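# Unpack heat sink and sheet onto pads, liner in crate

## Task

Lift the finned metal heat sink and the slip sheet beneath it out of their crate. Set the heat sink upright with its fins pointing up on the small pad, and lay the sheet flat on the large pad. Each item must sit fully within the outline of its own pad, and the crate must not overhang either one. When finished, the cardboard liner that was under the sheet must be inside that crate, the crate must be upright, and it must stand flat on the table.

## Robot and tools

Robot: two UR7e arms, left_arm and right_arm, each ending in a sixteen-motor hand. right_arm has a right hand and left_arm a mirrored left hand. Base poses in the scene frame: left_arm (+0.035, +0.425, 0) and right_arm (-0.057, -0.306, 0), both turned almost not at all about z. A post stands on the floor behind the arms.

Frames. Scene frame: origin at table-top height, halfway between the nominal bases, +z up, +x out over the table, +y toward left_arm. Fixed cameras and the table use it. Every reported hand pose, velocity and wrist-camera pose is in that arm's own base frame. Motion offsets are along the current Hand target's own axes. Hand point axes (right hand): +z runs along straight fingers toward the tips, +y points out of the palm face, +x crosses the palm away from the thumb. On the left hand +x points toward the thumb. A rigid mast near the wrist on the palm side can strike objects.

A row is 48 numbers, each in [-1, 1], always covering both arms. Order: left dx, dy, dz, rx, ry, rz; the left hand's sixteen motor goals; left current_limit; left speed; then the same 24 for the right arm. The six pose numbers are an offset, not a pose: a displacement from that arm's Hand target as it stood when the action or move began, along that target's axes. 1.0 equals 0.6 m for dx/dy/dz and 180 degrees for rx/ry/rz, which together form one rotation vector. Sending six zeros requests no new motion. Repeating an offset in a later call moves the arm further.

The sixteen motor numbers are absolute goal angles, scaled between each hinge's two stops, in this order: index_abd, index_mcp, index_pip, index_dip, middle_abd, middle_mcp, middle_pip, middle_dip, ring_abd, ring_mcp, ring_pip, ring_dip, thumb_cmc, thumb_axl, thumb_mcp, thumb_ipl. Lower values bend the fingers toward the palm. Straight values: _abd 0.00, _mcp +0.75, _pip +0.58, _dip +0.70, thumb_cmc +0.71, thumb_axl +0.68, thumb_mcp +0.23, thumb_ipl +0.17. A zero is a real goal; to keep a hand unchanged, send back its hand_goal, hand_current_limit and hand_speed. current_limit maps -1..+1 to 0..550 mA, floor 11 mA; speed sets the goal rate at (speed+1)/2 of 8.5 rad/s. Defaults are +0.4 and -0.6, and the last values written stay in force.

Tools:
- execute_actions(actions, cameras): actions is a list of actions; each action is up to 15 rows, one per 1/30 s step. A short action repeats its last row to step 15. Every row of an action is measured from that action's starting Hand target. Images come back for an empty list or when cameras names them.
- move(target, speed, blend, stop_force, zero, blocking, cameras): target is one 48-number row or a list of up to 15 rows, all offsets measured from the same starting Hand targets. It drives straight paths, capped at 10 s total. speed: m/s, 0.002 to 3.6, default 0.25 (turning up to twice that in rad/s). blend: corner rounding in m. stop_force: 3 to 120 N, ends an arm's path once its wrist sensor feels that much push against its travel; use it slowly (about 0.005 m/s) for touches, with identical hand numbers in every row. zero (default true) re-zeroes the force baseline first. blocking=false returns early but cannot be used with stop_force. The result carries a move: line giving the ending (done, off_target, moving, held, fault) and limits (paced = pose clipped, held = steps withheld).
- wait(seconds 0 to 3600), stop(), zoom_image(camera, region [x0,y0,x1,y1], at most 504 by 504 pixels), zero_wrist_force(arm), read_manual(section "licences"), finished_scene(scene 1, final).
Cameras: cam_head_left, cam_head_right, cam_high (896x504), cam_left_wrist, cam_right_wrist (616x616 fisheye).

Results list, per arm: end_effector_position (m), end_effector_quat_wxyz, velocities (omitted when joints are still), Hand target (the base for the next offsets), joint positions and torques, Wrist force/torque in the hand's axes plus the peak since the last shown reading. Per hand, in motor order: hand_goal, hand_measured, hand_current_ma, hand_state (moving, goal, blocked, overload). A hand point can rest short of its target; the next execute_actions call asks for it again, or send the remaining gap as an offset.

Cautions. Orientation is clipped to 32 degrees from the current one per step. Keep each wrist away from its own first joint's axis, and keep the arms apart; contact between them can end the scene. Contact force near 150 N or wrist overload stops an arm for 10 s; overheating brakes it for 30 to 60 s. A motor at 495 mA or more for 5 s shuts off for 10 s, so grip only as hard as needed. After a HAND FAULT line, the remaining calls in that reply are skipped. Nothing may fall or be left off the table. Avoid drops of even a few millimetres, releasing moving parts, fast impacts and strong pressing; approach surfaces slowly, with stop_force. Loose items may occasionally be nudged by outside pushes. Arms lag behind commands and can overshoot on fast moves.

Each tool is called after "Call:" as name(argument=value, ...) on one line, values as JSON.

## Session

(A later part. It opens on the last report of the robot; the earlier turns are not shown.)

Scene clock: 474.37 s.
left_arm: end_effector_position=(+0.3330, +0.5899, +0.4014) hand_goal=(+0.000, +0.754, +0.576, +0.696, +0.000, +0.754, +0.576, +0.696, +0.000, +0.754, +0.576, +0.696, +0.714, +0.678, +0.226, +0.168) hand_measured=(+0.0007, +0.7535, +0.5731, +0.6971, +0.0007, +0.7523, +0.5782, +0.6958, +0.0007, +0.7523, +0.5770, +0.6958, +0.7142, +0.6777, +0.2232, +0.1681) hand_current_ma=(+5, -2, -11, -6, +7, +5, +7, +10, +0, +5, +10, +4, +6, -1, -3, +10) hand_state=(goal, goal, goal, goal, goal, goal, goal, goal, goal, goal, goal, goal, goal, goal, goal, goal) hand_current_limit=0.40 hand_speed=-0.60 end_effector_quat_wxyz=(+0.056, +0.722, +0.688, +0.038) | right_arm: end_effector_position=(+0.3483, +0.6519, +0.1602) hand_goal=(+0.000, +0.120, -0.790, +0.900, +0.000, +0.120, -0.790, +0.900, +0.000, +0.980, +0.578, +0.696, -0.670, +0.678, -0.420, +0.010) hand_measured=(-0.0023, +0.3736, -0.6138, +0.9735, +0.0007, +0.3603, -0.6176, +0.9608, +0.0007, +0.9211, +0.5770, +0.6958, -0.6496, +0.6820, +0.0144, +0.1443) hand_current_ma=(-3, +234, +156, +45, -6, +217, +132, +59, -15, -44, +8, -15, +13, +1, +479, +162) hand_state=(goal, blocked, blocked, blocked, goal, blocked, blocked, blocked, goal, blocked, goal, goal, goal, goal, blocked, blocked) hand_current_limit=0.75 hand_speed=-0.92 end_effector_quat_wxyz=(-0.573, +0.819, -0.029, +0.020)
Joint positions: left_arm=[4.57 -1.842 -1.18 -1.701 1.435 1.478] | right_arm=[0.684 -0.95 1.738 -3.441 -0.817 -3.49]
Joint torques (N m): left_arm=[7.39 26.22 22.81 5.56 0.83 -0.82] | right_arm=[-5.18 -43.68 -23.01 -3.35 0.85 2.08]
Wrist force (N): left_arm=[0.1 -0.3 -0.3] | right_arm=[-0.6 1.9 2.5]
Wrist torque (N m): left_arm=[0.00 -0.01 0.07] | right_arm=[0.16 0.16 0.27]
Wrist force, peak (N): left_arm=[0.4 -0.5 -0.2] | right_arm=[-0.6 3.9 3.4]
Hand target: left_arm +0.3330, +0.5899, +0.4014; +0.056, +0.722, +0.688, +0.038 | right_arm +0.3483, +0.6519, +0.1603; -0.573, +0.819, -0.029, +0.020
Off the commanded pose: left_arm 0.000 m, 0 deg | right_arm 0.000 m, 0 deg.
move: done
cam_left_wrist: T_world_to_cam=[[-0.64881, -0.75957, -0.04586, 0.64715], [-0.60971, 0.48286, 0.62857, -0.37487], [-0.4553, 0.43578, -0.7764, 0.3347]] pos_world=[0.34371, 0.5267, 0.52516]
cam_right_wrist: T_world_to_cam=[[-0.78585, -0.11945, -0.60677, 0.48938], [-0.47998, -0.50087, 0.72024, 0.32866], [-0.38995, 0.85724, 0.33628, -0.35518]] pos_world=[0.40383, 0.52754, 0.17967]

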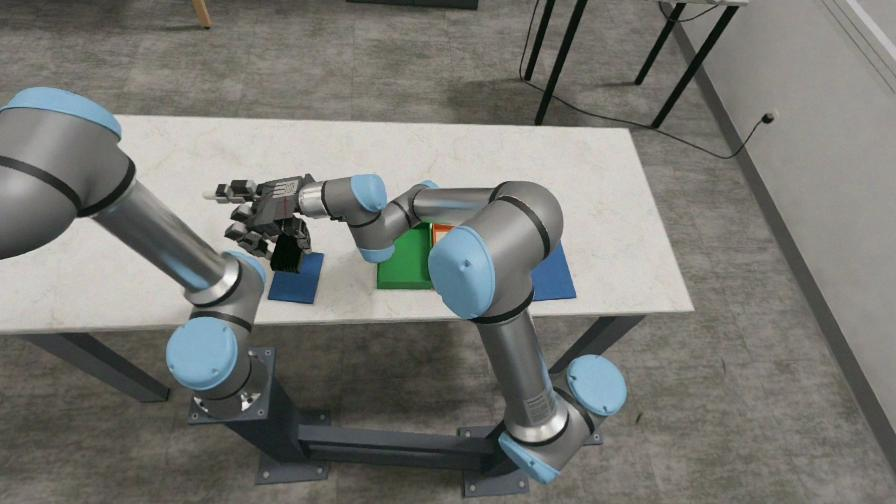

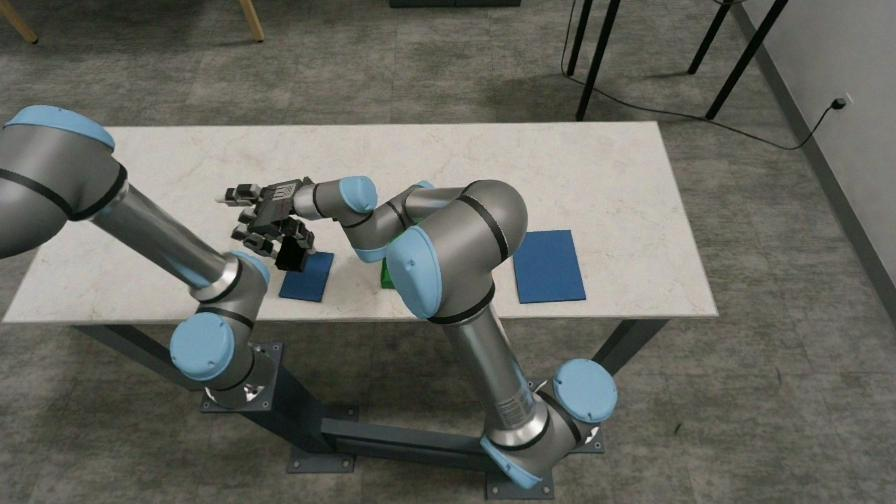

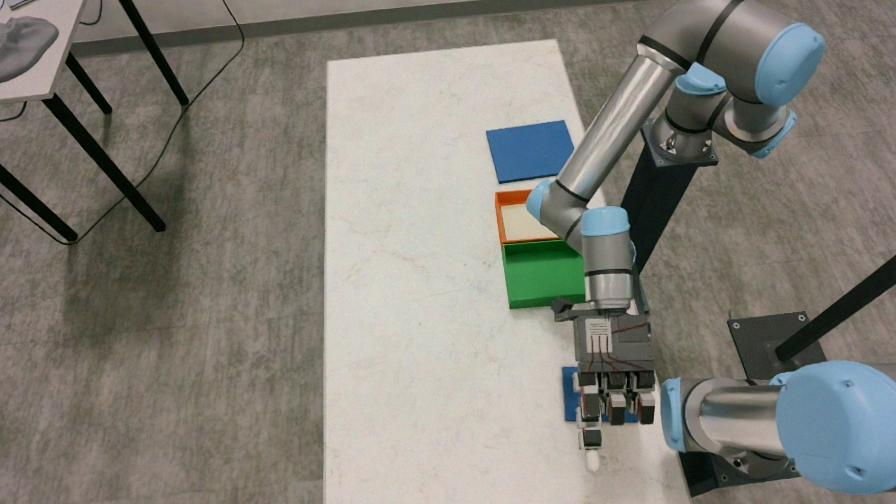

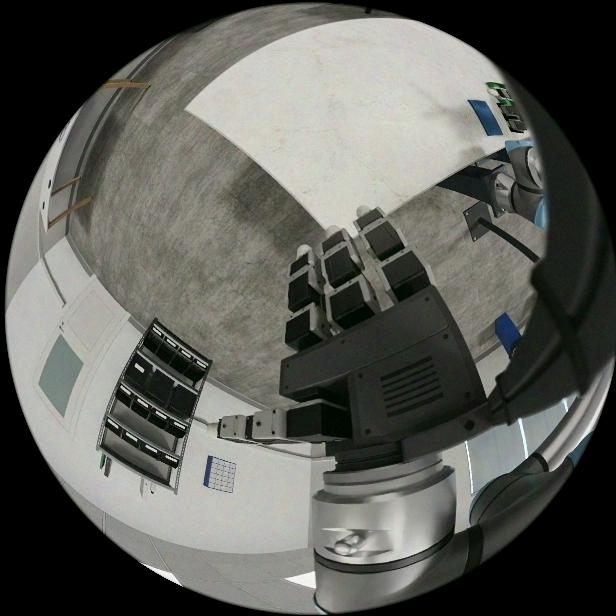

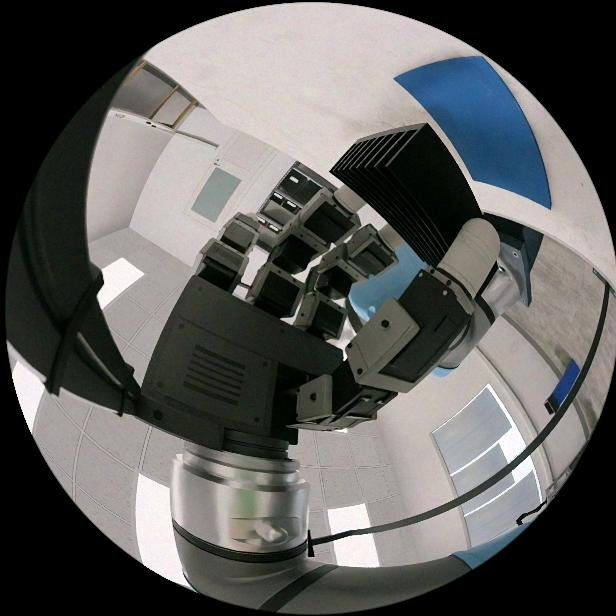

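Call:
move(target=[0,0,0,0,0,0,0,0.754,0.576,0.696,0,0.754,0.576,0.696,0,0.754,0.576,0.696,0.714,0.678,0.226,0.168,0.4,-0.6,0.0015,0.1563,0.0588,0,0,0,0,0.12,-0.79,0.9,0,0.12,-0.79,0.9,0,0.98,0.577,0.696,-0.67,0.677,-0.42,0.01,0.75,-0.92], speed=0.1, cameras=["cam_right_wrist","cam_head_right","cam_head_left"])

Call:
zoom_image(camera="cam_right_wrist", region=[320, 30, 600, 330])

Call:
zoom_image(camera="cam_head_right", region=[230, 200, 370, 320])

Call:
zoom_image(camera="cam_head_left", region=[230, 200, 370, 320])

Scene clock: 505.63 s.
left_arm: end_effector_position=(+0.3330, +0.5899, +0.4014) hand_goal=(+0.000, +0.754, +0.576, +0.696, +0.000, +0.754, +0.576, +0.696, +0.000, +0.754, +0.576, +0.696, +0.714, +0.678, +0.226, +0.168) hand_measured=(-0.0008, +0.7535, +0.5731, +0.6958, +0.0007, +0.7535, +0.5782, +0.6971, +0.0007, +0.7523, +0.5757, +0.6958, +0.7154, +0.6767, +0.2242, +0.1672) hand_current_ma=(+5, -4, -8, -11, +8, +4, +9, +10, -1, +2, +2, +4, +2, -1, -2, +11) hand_state=(goal, goal, goal, goal, goal, goal, goal, goal, goal, goal, goal, goal, goal, goal, goal, goal) hand_current_limit=0.40 hand_speed=-0.60 end_effector_quat_wxyz=(+0.056, +0.722, +0.688, +0.038) | right_arm: end_effector_position=(+0.3494, +0.6530, +0.0602) hand_goal=(+0.000, +0.120, -0.790, +0.900, +0.000, +0.120, -0.790, +0.900, +0.000, +0.980, +0.578, +0.696, -0.670, +0.678, -0.420, +0.010) hand_measured=(-0.0023, +0.3724, -0.6138, +0.9735, +0.0007, +0.3603, -0.6176, +0.9621, +0.0007, +0.9211, +0.5770, +0.6958, -0.6496, +0.6820, +0.0144, +0.1443) hand_current_ma=(-7, +234, +150, +55, -6, +211, +131, +47, -11, -49, +2, -15, +10, -1, +482, +147) hand_state=(goal, blocked, blocked, blocked, goal, blocked, blocked, blocked, goal, blocked, goal, goal, goal, goal, blocked, blocked) hand_current_limit=0.75 hand_speed=-0.92 end_effector_quat_wxyz=(-0.573, +0.818, -0.029, +0.020)
Joint positions: left_arm=[4.57 -1.842 -1.18 -1.701 1.435 1.478] | right_arm=[0.685 -0.763 1.744 -3.635 -0.817 -3.49]
Joint torques (N m): left_arm=[6.81 26.61 22.28 5.5 0.97 -1.13] | right_arm=[5.13 -45.07 -6.64 -1.56 -1.02 2]
Wrist force (N): left_arm=[0.2 -0.2 -0.3] | right_arm=[-1.0 1.9 2.6]
Wrist torque (N m): left_arm=[0.00 -0.02 0.08] | right_arm=[0.16 0.20 0.24]
Wrist force, peak (N): left_arm=[0.2 -0.5 -0.5] | right_arm=[-0.6 3.4 3.0]
Hand target: left_arm +0.3330, +0.5899, +0.4014; +0.056, +0.722, +0.688, +0.038 | right_arm +0.3493, +0.6530, +0.0601; -0.573, +0.819, -0.029, +0.020
Off the commanded pose: left_arm 0.000 m, 0 deg | right_arm 0.000 m, 0 deg.
move: done
cam_right_wrist: T_world_to_cam=[[-0.7858, -0.11936, -0.60686, 0.42964], [-0.47999, -0.5011, 0.72008, 0.40189], [-0.39004, 0.85712, 0.33647, -0.32198]] pos_world=[0.40493, 0.52864, 0.07967]
Images, in order (width x height): cam_head_left 896x504, cam_head_right 896x504, cam_right_wrist 616x616.

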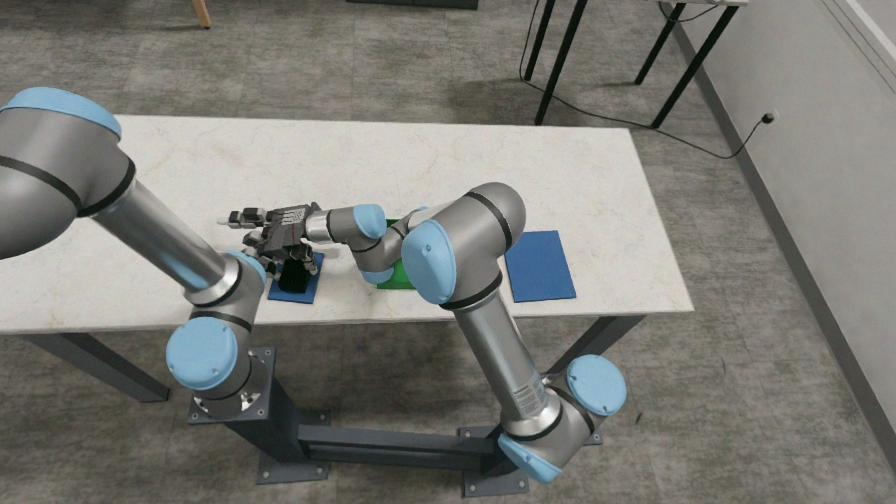

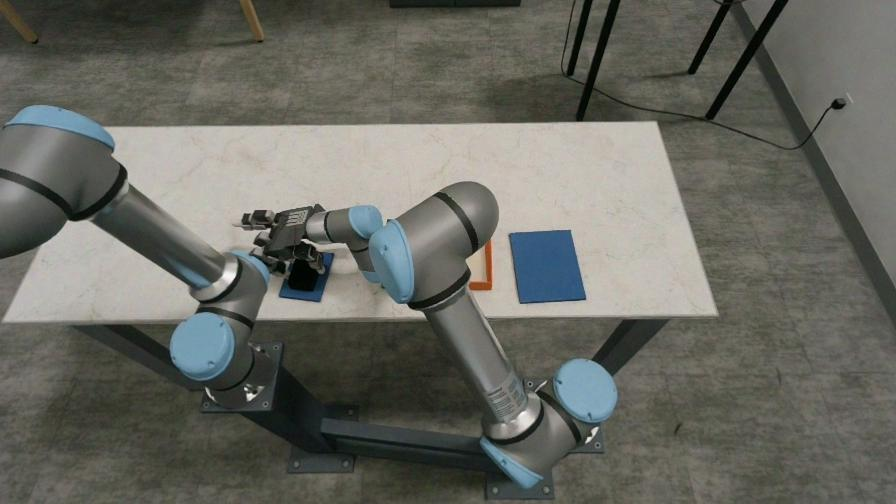

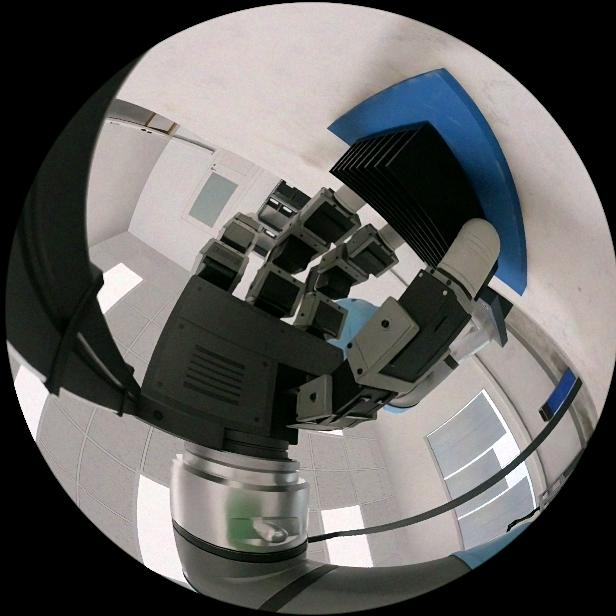

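Scaled by 1.680 from the camera's image (finer frame: 880x880).

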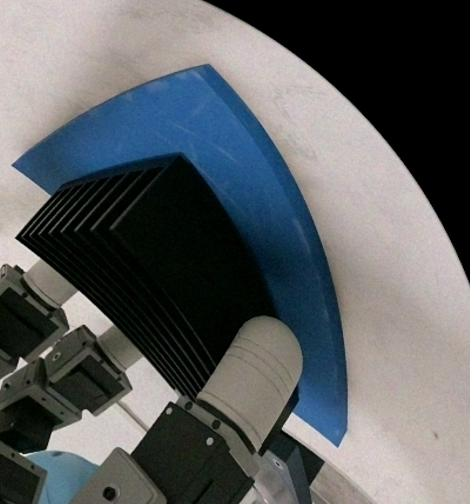

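Scaled by 3.600 from the camera's image (finer frame: 1280x720).

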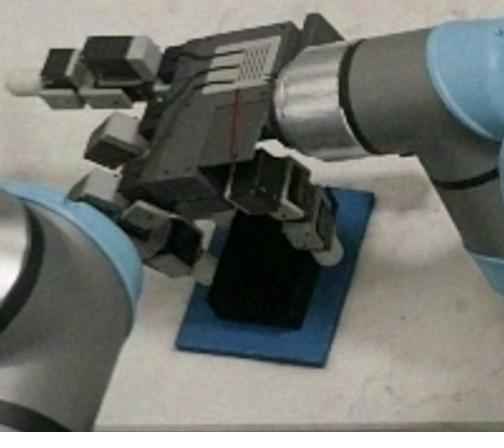

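Scaled by 3.600 from the camera's image (finer frame: 1280x720).

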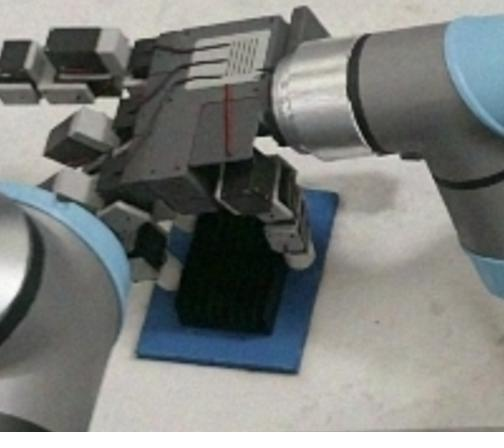

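Call:
move(target=[0,0,0,0,0,0,0,0.754,0.576,0.696,0,0.754,0.576,0.696,0,0.754,0.576,0.696,0.714,0.678,0.226,0.168,0.4,-0.6,0,0.0313,0.0114,0,0,0,0,0.12,-0.79,0.9,0,0.12,-0.79,0.9,0,0.98,0.577,0.696,-0.67,0.677,-0.42,0.01,0.75,-0.92], speed=0.008, stop_force=3, cameras=["cam_right_wrist","cam_head_right"])

Scene clock: 517.50 s.
left_arm: end_effector_position=(+0.3330, +0.5899, +0.4014) hand_goal=(+0.000, +0.754, +0.576, +0.696, +0.000, +0.754, +0.576, +0.696, +0.000, +0.754, +0.576, +0.696, +0.714, +0.678, +0.226, +0.168) hand_measured=(-0.0008, +0.7523, +0.5731, +0.6971, +0.0007, +0.7535, +0.5782, +0.6958, -0.0008, +0.7511, +0.5757, +0.6958, +0.7142, +0.6767, +0.2232, +0.1672) hand_current_ma=(+4, -3, -10, -9, +7, +1, +7, +8, +0, +7, +2, +0, +4, +4, -9, +10) hand_state=(goal, goal, goal, goal, goal, goal, goal, goal, goal, goal, goal, goal, goal, goal, goal, goal) hand_current_limit=0.40 hand_speed=-0.60 end_effector_quat_wxyz=(+0.056, +0.722, +0.688, +0.038) | right_arm: end_effector_position=(+0.3493, +0.6530, +0.0573) hand_goal=(+0.000, +0.120, -0.790, +0.900, +0.000, +0.120, -0.790, +0.900, +0.000, +0.980, +0.578, +0.696, -0.670, +0.678, -0.420, +0.010) hand_measured=(-0.0023, +0.3736, -0.6151, +0.9735, +0.0007, +0.3591, -0.6176, +0.9621, +0.0007, +0.9211, +0.5770, +0.6958, -0.6496, +0.6830, +0.0144, +0.1443) hand_current_ma=(+0, +241, +152, +56, -14, +217, +142, +57, +8, -46, +0, -13, +16, +0, +472, +159) hand_state=(goal, blocked, blocked, blocked, goal, blocked, blocked, blocked, goal, blocked, goal, goal, blocked, goal, blocked, blocked) hand_current_limit=0.75 hand_speed=-0.92 end_effector_quat_wxyz=(-0.573, +0.819, -0.029, +0.020)
Joint positions: left_arm=[4.57 -1.842 -1.18 -1.701 1.435 1.478] | right_arm=[0.685 -0.758 1.743 -3.64 -0.817 -3.49]
Joint torques (N m): left_arm=[6.31 26.91 21.56 5.28 0.85 -1.39] | right_arm=[-1.6 -55.06 -4.16 -0.42 0.83 -2.16]
Wrist force (N): left_arm=[0.1 -0.3 -0.1] | right_arm=[-0.5 1.2 2.2]
Wrist torque (N m): left_arm=[-0.01 0.00 0.06] | right_arm=[0.14 0.16 0.26]
Wrist force, peak (N): left_arm=[0.2 -0.5 -0.4] | right_arm=[-0.8 2.2 2.7]
Hand target: left_arm +0.3330, +0.5899, +0.4014; +0.056, +0.722, +0.688, +0.038 | right_arm +0.3493, +0.6530, +0.0573; -0.573, +0.819, -0.029, +0.020 (not the last commanded pose)
Off the commanded pose: left_arm 0.000 m, 0 deg | right_arm 0.017 m, 0 deg.
move: contact (right_arm)
cam_right_wrist: T_world_to_cam=[[-0.78585, -0.11948, -0.60677, 0.42788], [-0.4799, -0.50102, 0.7202, 0.40385], [-0.39005, 0.85715, 0.33638, -0.32104]] pos_world=[0.40483, 0.52864, 0.07677]
Images, in order (width x height): cam_head_right 896x504, cam_right_wrist 616x616.

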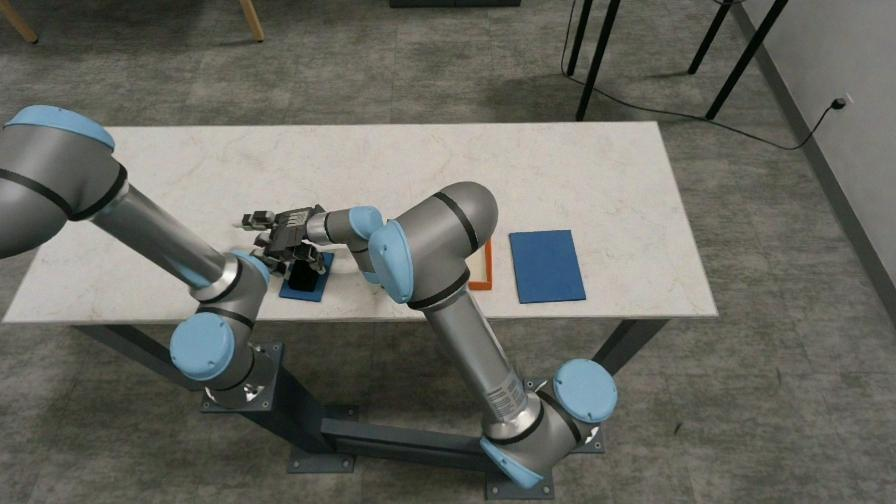

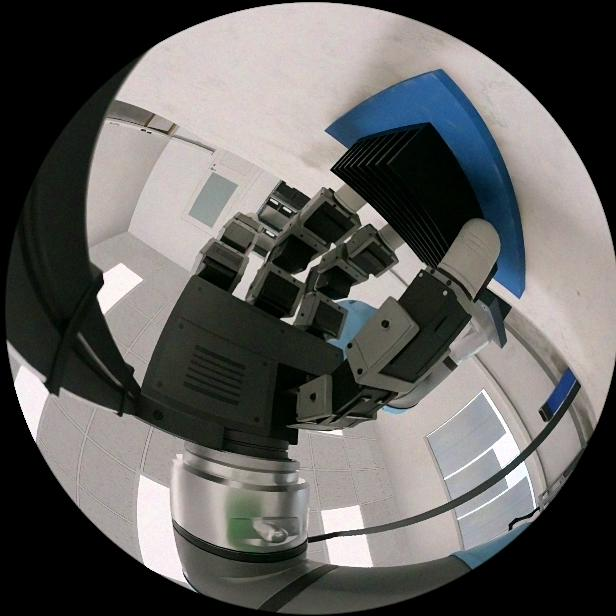

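Call:
move(target=[0,0,0,0,0,0,0,0.754,0.576,0.696,0,0.754,0.576,0.696,0,0.754,0.576,0.696,0.714,0.678,0.226,0.168,0.4,-0.6,0,0.0157,0.0057,0,0,0,0,0.12,-0.79,0.9,0,0.12,-0.79,0.9,0,0.98,0.577,0.696,-0.67,0.677,-0.42,0.01,0.75,-0.92], speed=0.005, stop_force=3.5, zero=false, cameras=["cam_right_wrist","cam_head_right"])

Call:
zoom_image(camera="cam_right_wrist", region=[320, 30, 600, 330])

Scene clock: 527.43 s.
left_arm: end_effector_position=(+0.3330, +0.5899, +0.4014) hand_goal=(+0.000, +0.754, +0.576, +0.696, +0.000, +0.754, +0.576, +0.696, +0.000, +0.754, +0.576, +0.696, +0.714, +0.678, +0.226, +0.168) hand_measured=(-0.0008, +0.7523, +0.5731, +0.6958, -0.0008, +0.7535, +0.5782, +0.6971, +0.0007, +0.7523, +0.5770, +0.6958, +0.7142, +0.6777, +0.2232, +0.1672) hand_current_ma=(+4, -11, -14, -7, +8, +2, +5, +12, +8, +8, +1, +3, +1, +4, -4, +11) hand_state=(goal, goal, goal, goal, goal, goal, goal, goal, goal, goal, goal, goal, goal, goal, goal, goal) hand_current_limit=0.40 hand_speed=-0.60 end_effector_quat_wxyz=(+0.056, +0.722, +0.688, +0.038) | right_arm: end_effector_position=(+0.3493, +0.6529, +0.0570) hand_goal=(+0.000, +0.120, -0.790, +0.900, +0.000, +0.120, -0.790, +0.900, +0.000, +0.980, +0.578, +0.696, -0.670, +0.678, -0.420, +0.010) hand_measured=(-0.0023, +0.3736, -0.6163, +0.9735, +0.0007, +0.3591, -0.6176, +0.9621, +0.0007, +0.9211, +0.5757, +0.6958, -0.6509, +0.6820, +0.0144, +0.1443) hand_current_ma=(-8, +225, +153, +51, -8, +219, +148, +54, -12, -42, +15, -14, +13, -10, +475, +154) hand_state=(goal, blocked, blocked, blocked, goal, blocked, blocked, blocked, goal, blocked, goal, goal, goal, goal, blocked, blocked) hand_current_limit=0.75 hand_speed=-0.92 end_effector_quat_wxyz=(-0.573, +0.819, -0.029, +0.020)
Joint positions: left_arm=[4.57 -1.842 -1.18 -1.701 1.435 1.478] | right_arm=[0.685 -0.757 1.743 -3.64 -0.817 -3.49]
Joint torques (N m): left_arm=[6.31 26.34 20.16 5.3 0.76 -1.6] | right_arm=[-0.96 -54.66 -9.3 -0.27 0.85 -2.2]
Wrist force (N): left_arm=[0.2 -0.5 -0.1] | right_arm=[-0.2 0.0 1.6]
Wrist torque (N m): left_arm=[-0.05 -0.02 0.08] | right_arm=[0.11 0.15 0.24]
Wrist force, peak (N): left_arm=[0.4 -0.6 -0.2] | right_arm=[-0.7 1.8 2.5]
Hand target: left_arm +0.3330, +0.5899, +0.4014; +0.056, +0.722, +0.688, +0.038 | right_arm +0.3493, +0.6529, +0.0571; -0.573, +0.819, -0.029, +0.020 (not the last commanded pose)
Off the commanded pose: left_arm 0.000 m, 0 deg | right_arm 0.010 m, 0 deg.
move: contact (right_arm)
cam_right_wrist: T_world_to_cam=[[-0.78595, -0.11957, -0.60662, 0.42776], [-0.47979, -0.50089, 0.72036, 0.40389], [-0.38998, 0.85721, 0.33631, -0.32091]] pos_world=[0.40483, 0.52854, 0.07647]
Images, in order (width x height): cam_head_right 896x504, cam_right_wrist 616x616.

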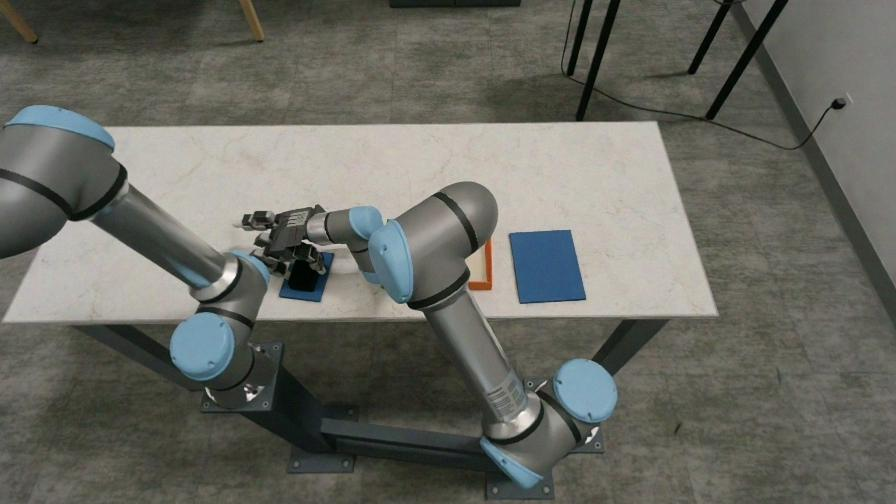

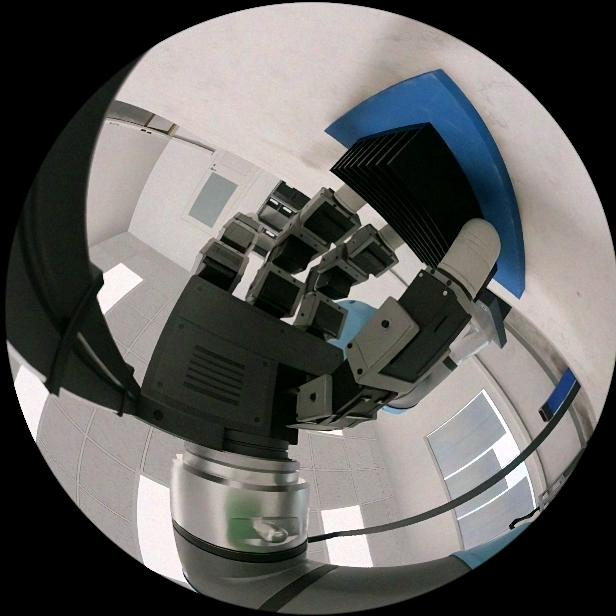

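Scaled by 1.680 from the camera's image (finer frame: 880x880).

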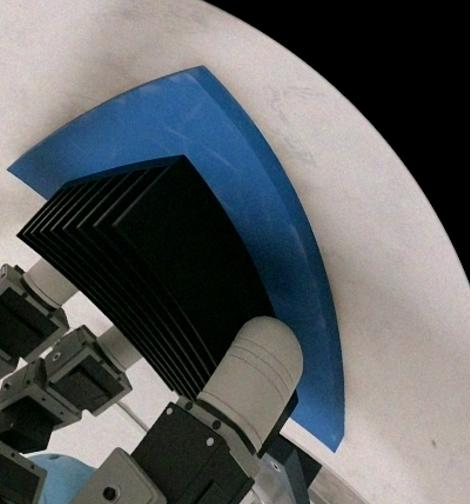

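Call:
move(target=[[0,0,0,0,0,0,0,0.754,0.576,0.696,0,0.754,0.576,0.696,0,0.754,0.576,0.696,0.714,0.678,0.226,0.168,0.4,-0.6,0,0,0,0,0,0,0,0.36,-0.63,0.96,0,0.35,-0.63,0.95,0,0.98,0.577,0.696,-0.65,0.677,-0.02,0.13,0.75,-0.92],[0,0,0,0,0,0,0,0.754,0.576,0.696,0,0.754,0.576,0.696,0,0.754,0.576,0.696,0.714,0.678,0.226,0.168,0.4,-0.6,0,0,0,0,0,0,0,0.52,-0.60,0.96,0,0.52,-0.60,0.95,0,0.98,0.577,0.696,-0.65,0.677,0.12,0.168,0.75,-0.92]], speed=0.02)

Call:
wait(seconds=1.5, cameras=["cam_right_wrist","cam_head_right"])

Call:
zoom_image(camera="cam_right_wrist", region=[320, 30, 600, 330])

Scene clock: 535.17 s.
left_arm: end_effector_position=(+0.3330, +0.5899, +0.4014) hand_goal=(+0.000, +0.754, +0.576, +0.696, +0.000, +0.754, +0.576, +0.696, +0.000, +0.754, +0.576, +0.696, +0.714, +0.678, +0.226, +0.168) hand_measured=(+0.0007, +0.7535, +0.5718, +0.6945, -0.0008, +0.7523, +0.5770, +0.6958, +0.0007, +0.7523, +0.5744, +0.6958, +0.7142, +0.6767, +0.2222, +0.1672) hand_current_ma=(+9, -5, -16, -11, +10, +2, +10, +2, +5, +11, +6, -3, +2, -1, -6, +7) hand_state=(goal, goal, goal, goal, goal, goal, goal, goal, goal, goal, goal, goal, goal, goal, goal, goal) hand_current_limit=0.40 hand_speed=-0.60 end_effector_quat_wxyz=(+0.056, +0.722, +0.688, +0.038) | right_arm: end_effector_position=(+0.3493, +0.6529, +0.0571) hand_goal=(+0.000, +0.520, -0.600, +0.960, +0.000, +0.520, -0.600, +0.950, +0.000, +0.980, +0.578, +0.696, -0.650, +0.678, +0.120, +0.168) hand_measured=(-0.0023, +0.4484, -0.5997, +0.9786, +0.0007, +0.4532, -0.6022, +0.9672, +0.0007, +0.9211, +0.5757, +0.6958, -0.6496, +0.6820, -0.0064, +0.1910) hand_current_ma=(-9, -60, -2, +11, -22, -57, -9, +24, +2, -50, +4, +4, -6, -2, -6, +25) hand_state=(goal, blocked, goal, goal, goal, blocked, goal, goal, goal, blocked, goal, goal, goal, goal, moving, blocked) hand_current_limit=0.75 hand_speed=-0.92 end_effector_quat_wxyz=(-0.573, +0.819, -0.029, +0.020)
Joint positions: left_arm=[4.57 -1.842 -1.18 -1.701 1.435 1.478] | right_arm=[0.685 -0.757 1.743 -3.64 -0.817 -3.49]
Joint torques (N m): left_arm=[5.96 26.23 19.21 5.38 0.77 -1.84] | right_arm=[-1.88 -48.96 -9.31 -1.48 0.79 -2.23]
Wrist force (N): left_arm=[0.2 -0.2 -0.3] | right_arm=[-0.8 -0.4 1.6]
Wrist torque (N m): left_arm=[0.01 -0.02 0.07] | right_arm=[0.03 0.19 0.25]
Wrist force, peak (N): left_arm=[0.3 -0.5 -0.4] | right_arm=[-0.3 -1.6 2.0]
Hand target: left_arm +0.3330, +0.5899, +0.4014; +0.056, +0.722, +0.688, +0.038 | right_arm +0.3493, +0.6529, +0.0571; -0.573, +0.819, -0.029, +0.020
Off the commanded pose: left_arm 0.000 m, 0 deg | right_arm 0.000 m, 0 deg.
move: done

Scene clock: 536.67 s.
left_arm: end_effector_position=(+0.3330, +0.5899, +0.4014) hand_goal=(+0.000, +0.754, +0.576, +0.696, +0.000, +0.754, +0.576, +0.696, +0.000, +0.754, +0.576, +0.696, +0.714, +0.678, +0.226, +0.168) hand_measured=(+0.0007, +0.7523, +0.5731, +0.6958, +0.0007, +0.7523, +0.5770, +0.6971, -0.0008, +0.7511, +0.5757, +0.6958, +0.7142, +0.6777, +0.2242, +0.1672) hand_current_ma=(+3, -9, -11, -3, +8, +2, +0, +8, -1, +5, +8, +2, +5, -1, -5, +6) hand_state=(goal, goal, goal, goal, goal, goal, goal, goal, goal, goal, goal, goal, goal, goal, goal, goal) hand_current_limit=0.40 hand_speed=-0.60 end_effector_quat_wxyz=(+0.056, +0.722, +0.688, +0.038) | right_arm: end_effector_position=(+0.3493, +0.6529, +0.0571) hand_goal=(+0.000, +0.520, -0.600, +0.960, +0.000, +0.520, -0.600, +0.950, +0.000, +0.980, +0.578, +0.696, -0.650, +0.678, +0.120, +0.168) hand_measured=(-0.0023, +0.4484, -0.5997, +0.9786, +0.0007, +0.4532, -0.6022, +0.9672, +0.0007, +0.9211, +0.5770, +0.6958, -0.6496, +0.6820, +0.1015, +0.1805) hand_current_ma=(-14, -52, +16, +9, -6, -71, -15, +19, -1, -50, +10, -1, +0, -7, -13, +1) hand_state=(goal, blocked, goal, goal, goal, blocked, goal, goal, goal, blocked, goal, goal, goal, goal, goal, goal) hand_current_limit=0.75 hand_speed=-0.92 end_effector_quat_wxyz=(-0.573, +0.819, -0.029, +0.020)
Joint positions: left_arm=[4.57 -1.842 -1.18 -1.701 1.435 1.478] | right_arm=[0.685 -0.757 1.743 -3.64 -0.817 -3.49]
Joint torques (N m): left_arm=[6.95 26.85 19.48 5.34 0.73 -2.01] | right_arm=[-0.93 -44.95 -9.21 -1.91 0.83 -2.27]
Wrist force (N): left_arm=[0.2 -0.5 -0.2] | right_arm=[-0.9 -0.6 1.9]
Wrist torque (N m): left_arm=[-0.03 -0.02 0.08] | right_arm=[0.00 0.20 0.24]
Wrist force, peak (N): left_arm=[0.2 -0.6 -0.3] | right_arm=[-1.1 -0.6 2.0]
Hand target: left_arm +0.3330, +0.5899, +0.4014; +0.056, +0.722, +0.688, +0.038 | right_arm +0.3493, +0.6529, +0.0571; -0.573, +0.819, -0.029, +0.020
Off the commanded pose: left_arm 0.000 m, 0 deg | right_arm 0.000 m, 0 deg.
wait: 1.50 s; at rest by 0.77 s
cam_right_wrist: T_world_to_cam=[[-0.78595, -0.11957, -0.60662, 0.42776], [-0.47979, -0.50089, 0.72036, 0.40389], [-0.38998, 0.85721, 0.33631, -0.32091]] pos_world=[0.40483, 0.52854, 0.07647]
Images, in order (width x height): cam_head_right 896x504, cam_right_wrist 616x616.

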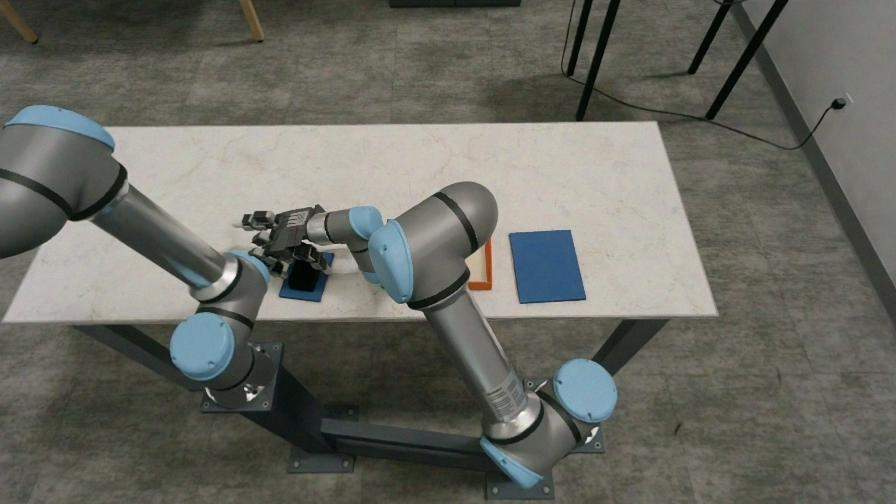

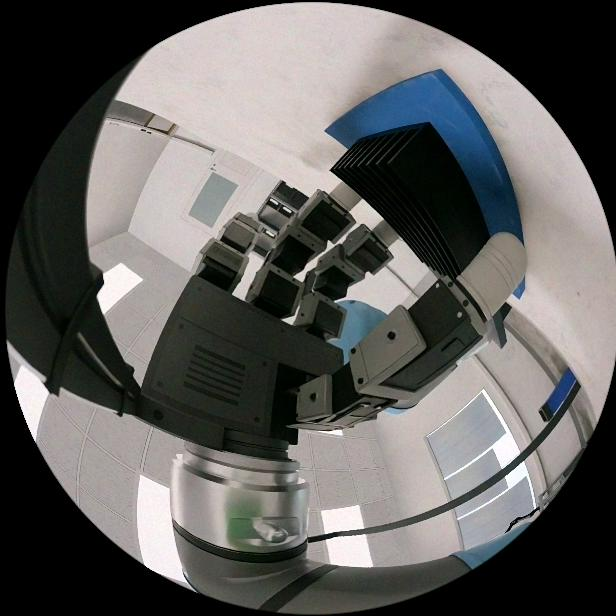

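Scaled by 1.680 from the camera's image (finer frame: 880x880).

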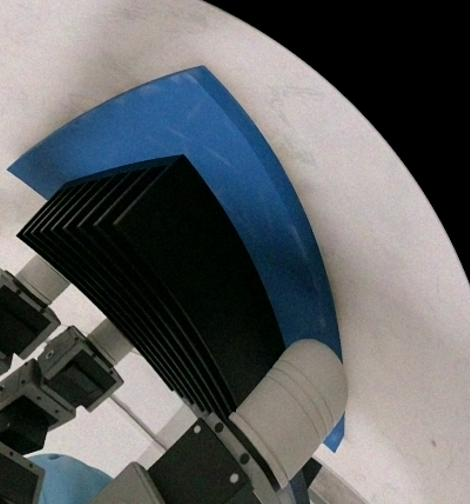

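Call:
move(target=[[0,0,0,0,0,0,0,0.754,0.576,0.696,0,0.754,0.576,0.696,0,0.754,0.576,0.696,0.714,0.678,0.226,0.168,0.4,-0.6,0,-0.1879,-0.0684,0,0,0,0,0.52,-0.60,0.96,0,0.52,-0.60,0.95,0,0.98,0.577,0.696,-0.65,0.677,0.12,0.168,0.4,-0.9],[0,0,0,0,0,0,0,0.754,0.576,0.696,0,0.754,0.576,0.696,0,0.754,0.576,0.696,0.714,0.678,0.226,0.168,0.4,-0.6,0.1438,0.1027,-0.7348,0,0.439,0.1598,0,0.52,-0.60,0.96,0,0.52,-0.60,0.95,0,0.98,0.577,0.696,-0.65,0.677,0.12,0.168,0.4,-0.9]], speed=[0.1,0.25], blend=[0.02,0], cameras=["all"])

Scene clock: 555.13 s.
left_arm: end_effector_position=(+0.3330, +0.5899, +0.4014) hand_goal=(+0.000, +0.754, +0.576, +0.696, +0.000, +0.754, +0.576, +0.696, +0.000, +0.754, +0.576, +0.696, +0.714, +0.678, +0.226, +0.168) hand_measured=(+0.0007, +0.7523, +0.5731, +0.6971, +0.0007, +0.7535, +0.5782, +0.6971, +0.0007, +0.7523, +0.5770, +0.6958, +0.7142, +0.6767, +0.2242, +0.1672) hand_current_ma=(+0, -4, -14, -9, +8, -1, +13, +6, +5, +6, +2, +2, +6, -2, -7, +3) hand_state=(goal, goal, goal, goal, goal, goal, goal, goal, goal, goal, goal, goal, goal, goal, goal, goal) hand_current_limit=0.40 hand_speed=-0.60 end_effector_quat_wxyz=(+0.056, +0.722, +0.688, +0.038) | right_arm: end_effector_position=(+0.4046, +0.2127, +0.1498) hand_goal=(+0.000, +0.520, -0.600, +0.960, +0.000, +0.520, -0.600, +0.950, +0.000, +0.980, +0.578, +0.696, -0.650, +0.678, +0.120, +0.168) hand_measured=(+0.0021, +0.4544, -0.5997, +0.9761, -0.0008, +0.4604, -0.6022, +0.9672, -0.0008, +0.9211, +0.5770, +0.6958, -0.6496, +0.6820, +0.1005, +0.1795) hand_current_ma=(+1, -54, -3, -4, -14, -62, -8, +26, -14, -43, +8, -19, -7, -2, -18, +21) hand_state=(goal, blocked, goal, goal, goal, blocked, goal, goal, goal, blocked, goal, goal, goal, goal, goal, goal) hand_current_limit=0.40 hand_speed=-0.90 end_effector_quat_wxyz=(-0.412, +0.589, -0.570, +0.399)
Joint positions: left_arm=[4.57 -1.842 -1.18 -1.701 1.435 1.478] | right_arm=[0.213 -1.39 2.591 -3.989 -1.74 -3.079]
Joint torques (N m): left_arm=[6.79 27.16 17.17 5.2 0.85 -2.33] | right_arm=[-4.57 -10.87 -18.81 -0.37 -1.32 -2.22]
Wrist force (N): left_arm=[0.1 -0.4 -0.2] | right_arm=[-0.6 -0.3 1.9]
Wrist torque (N m): left_arm=[-0.01 0.00 0.06] | right_arm=[0.03 0.15 0.19]
Wrist force, peak (N): left_arm=[0.1 -0.7 -0.3] | right_arm=[-1.2 -1.7 2.4]
Hand target: left_arm +0.3330, +0.5899, +0.4014; +0.056, +0.722, +0.688, +0.038 | right_arm +0.4047, +0.2126, +0.1498; -0.412, +0.589, -0.570, +0.399
Off the commanded pose: left_arm 0.000 m, 0 deg | right_arm 0.000 m, 0 deg.
move: done
cam_left_wrist: T_world_to_cam=[[-0.64881, -0.75957, -0.04586, 0.64715], [-0.60971, 0.48286, 0.62857, -0.37487], [-0.4553, 0.43578, -0.7764, 0.3347]] pos_world=[0.34371, 0.5267, 0.52516]
cam_right_wrist: T_world_to_cam=[[-0.20027, 0.76957, -0.60634, 0.04875], [-0.54751, 0.42531, 0.72065, -0.02653], [0.81248, 0.47631, 0.33618, -0.35871]] pos_world=[0.28668, 0.14462, 0.16927]

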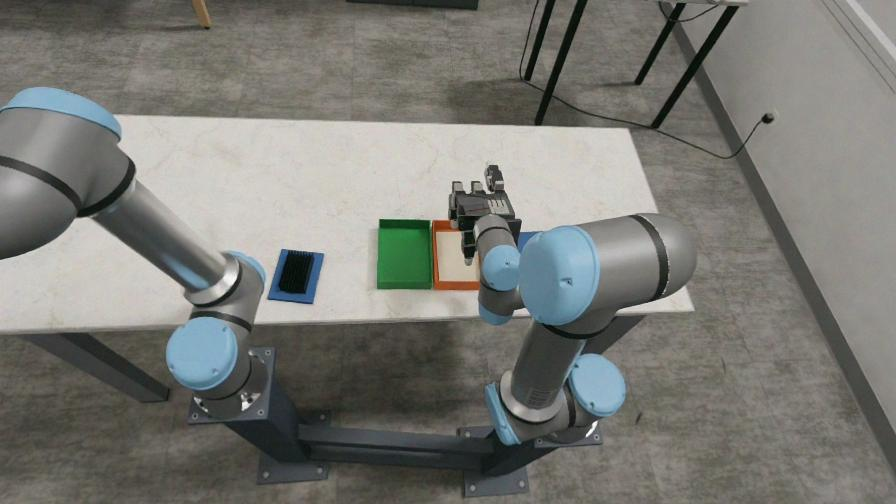

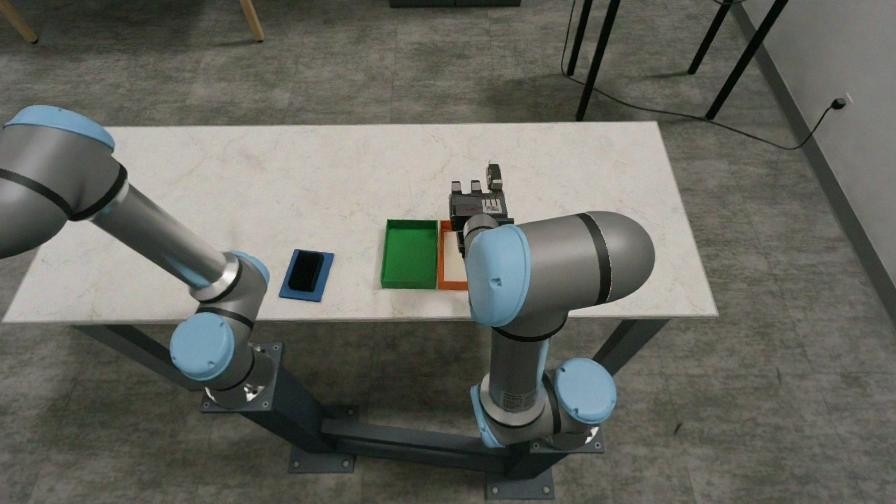

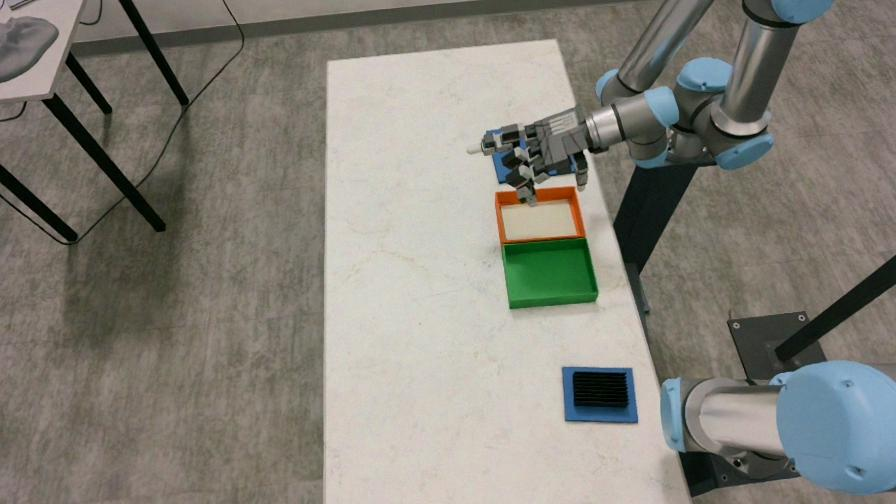

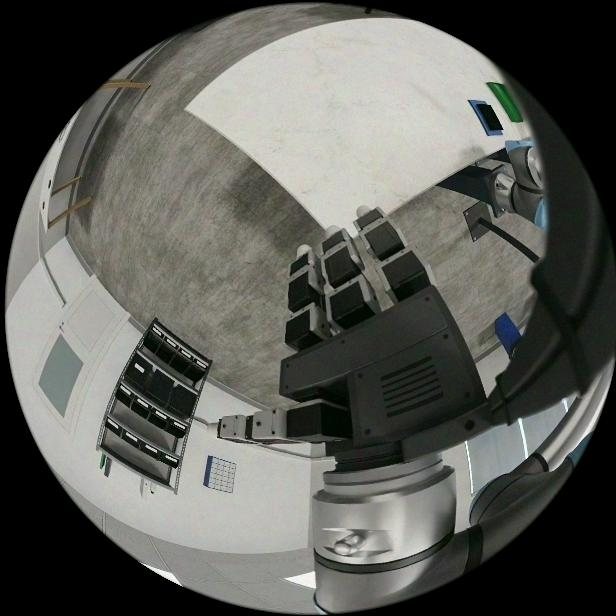

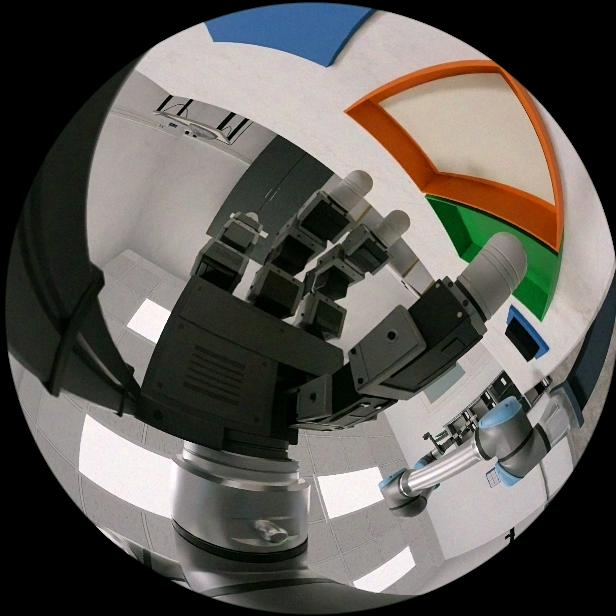

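Call:
zoom_image(camera="cam_right_wrist", region=[340, 50, 570, 250])

Call:
zoom_image(camera="cam_high", region=[540, 350, 660, 440])

Call:
zoom_image(camera="cam_head_right", region=[260, 230, 360, 320])

Call:
zoom_image(camera="cam_high", region=[485, 175, 605, 255])

Scaled by 2.191 from the camera's image (finer frame: 880x880).

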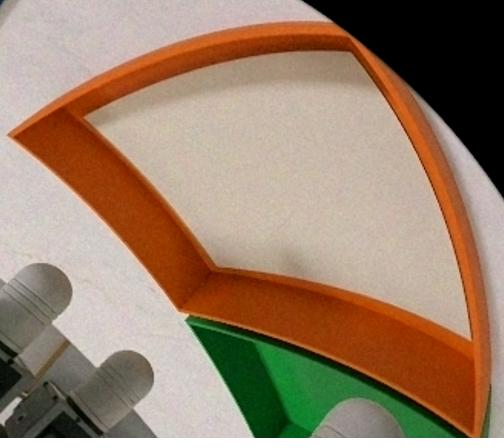

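Scaled by 4.200 from the camera's image (finer frame: 1280x720).

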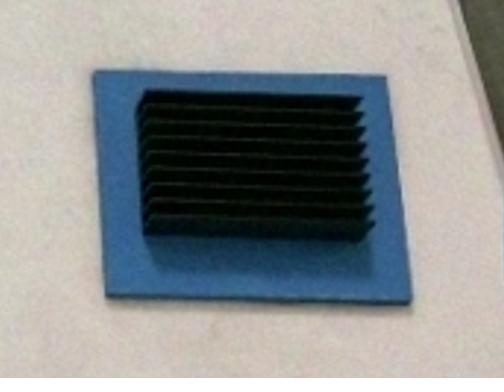

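Scaled by 5.040 from the camera's image (finer frame: 1280x720).

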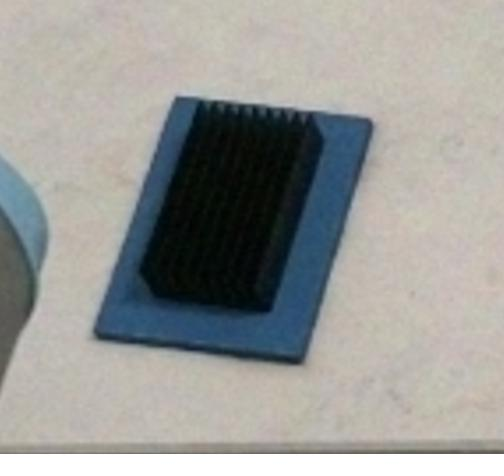

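Scaled by 4.200 from the camera's image (finer frame: 1280x720).

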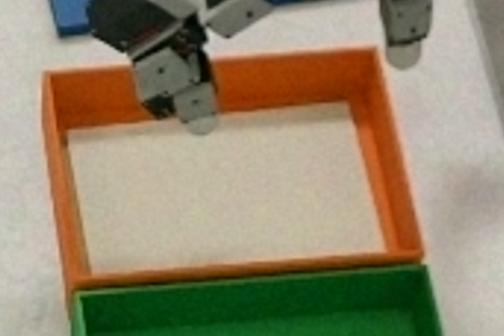

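Call:
zoom_image(camera="cam_right_wrist", region=[360, 80, 450, 190])

Call:
zoom_image(camera="cam_right_wrist", region=[430, 150, 570, 250])

Scaled by 4.582 from the camera's image (finer frame: 880x880).

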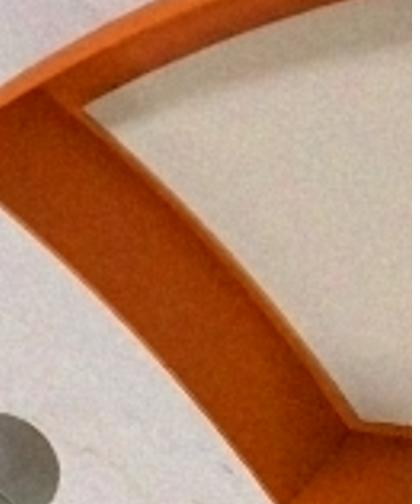

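Scaled by 3.600 from the camera's image (finer frame: 880x880).

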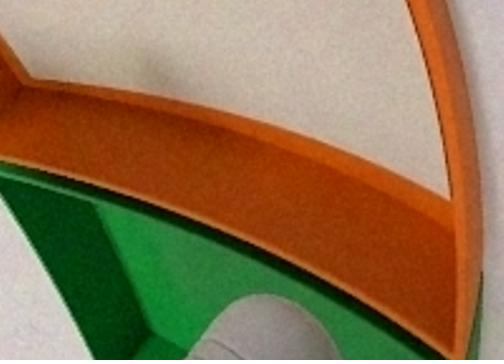

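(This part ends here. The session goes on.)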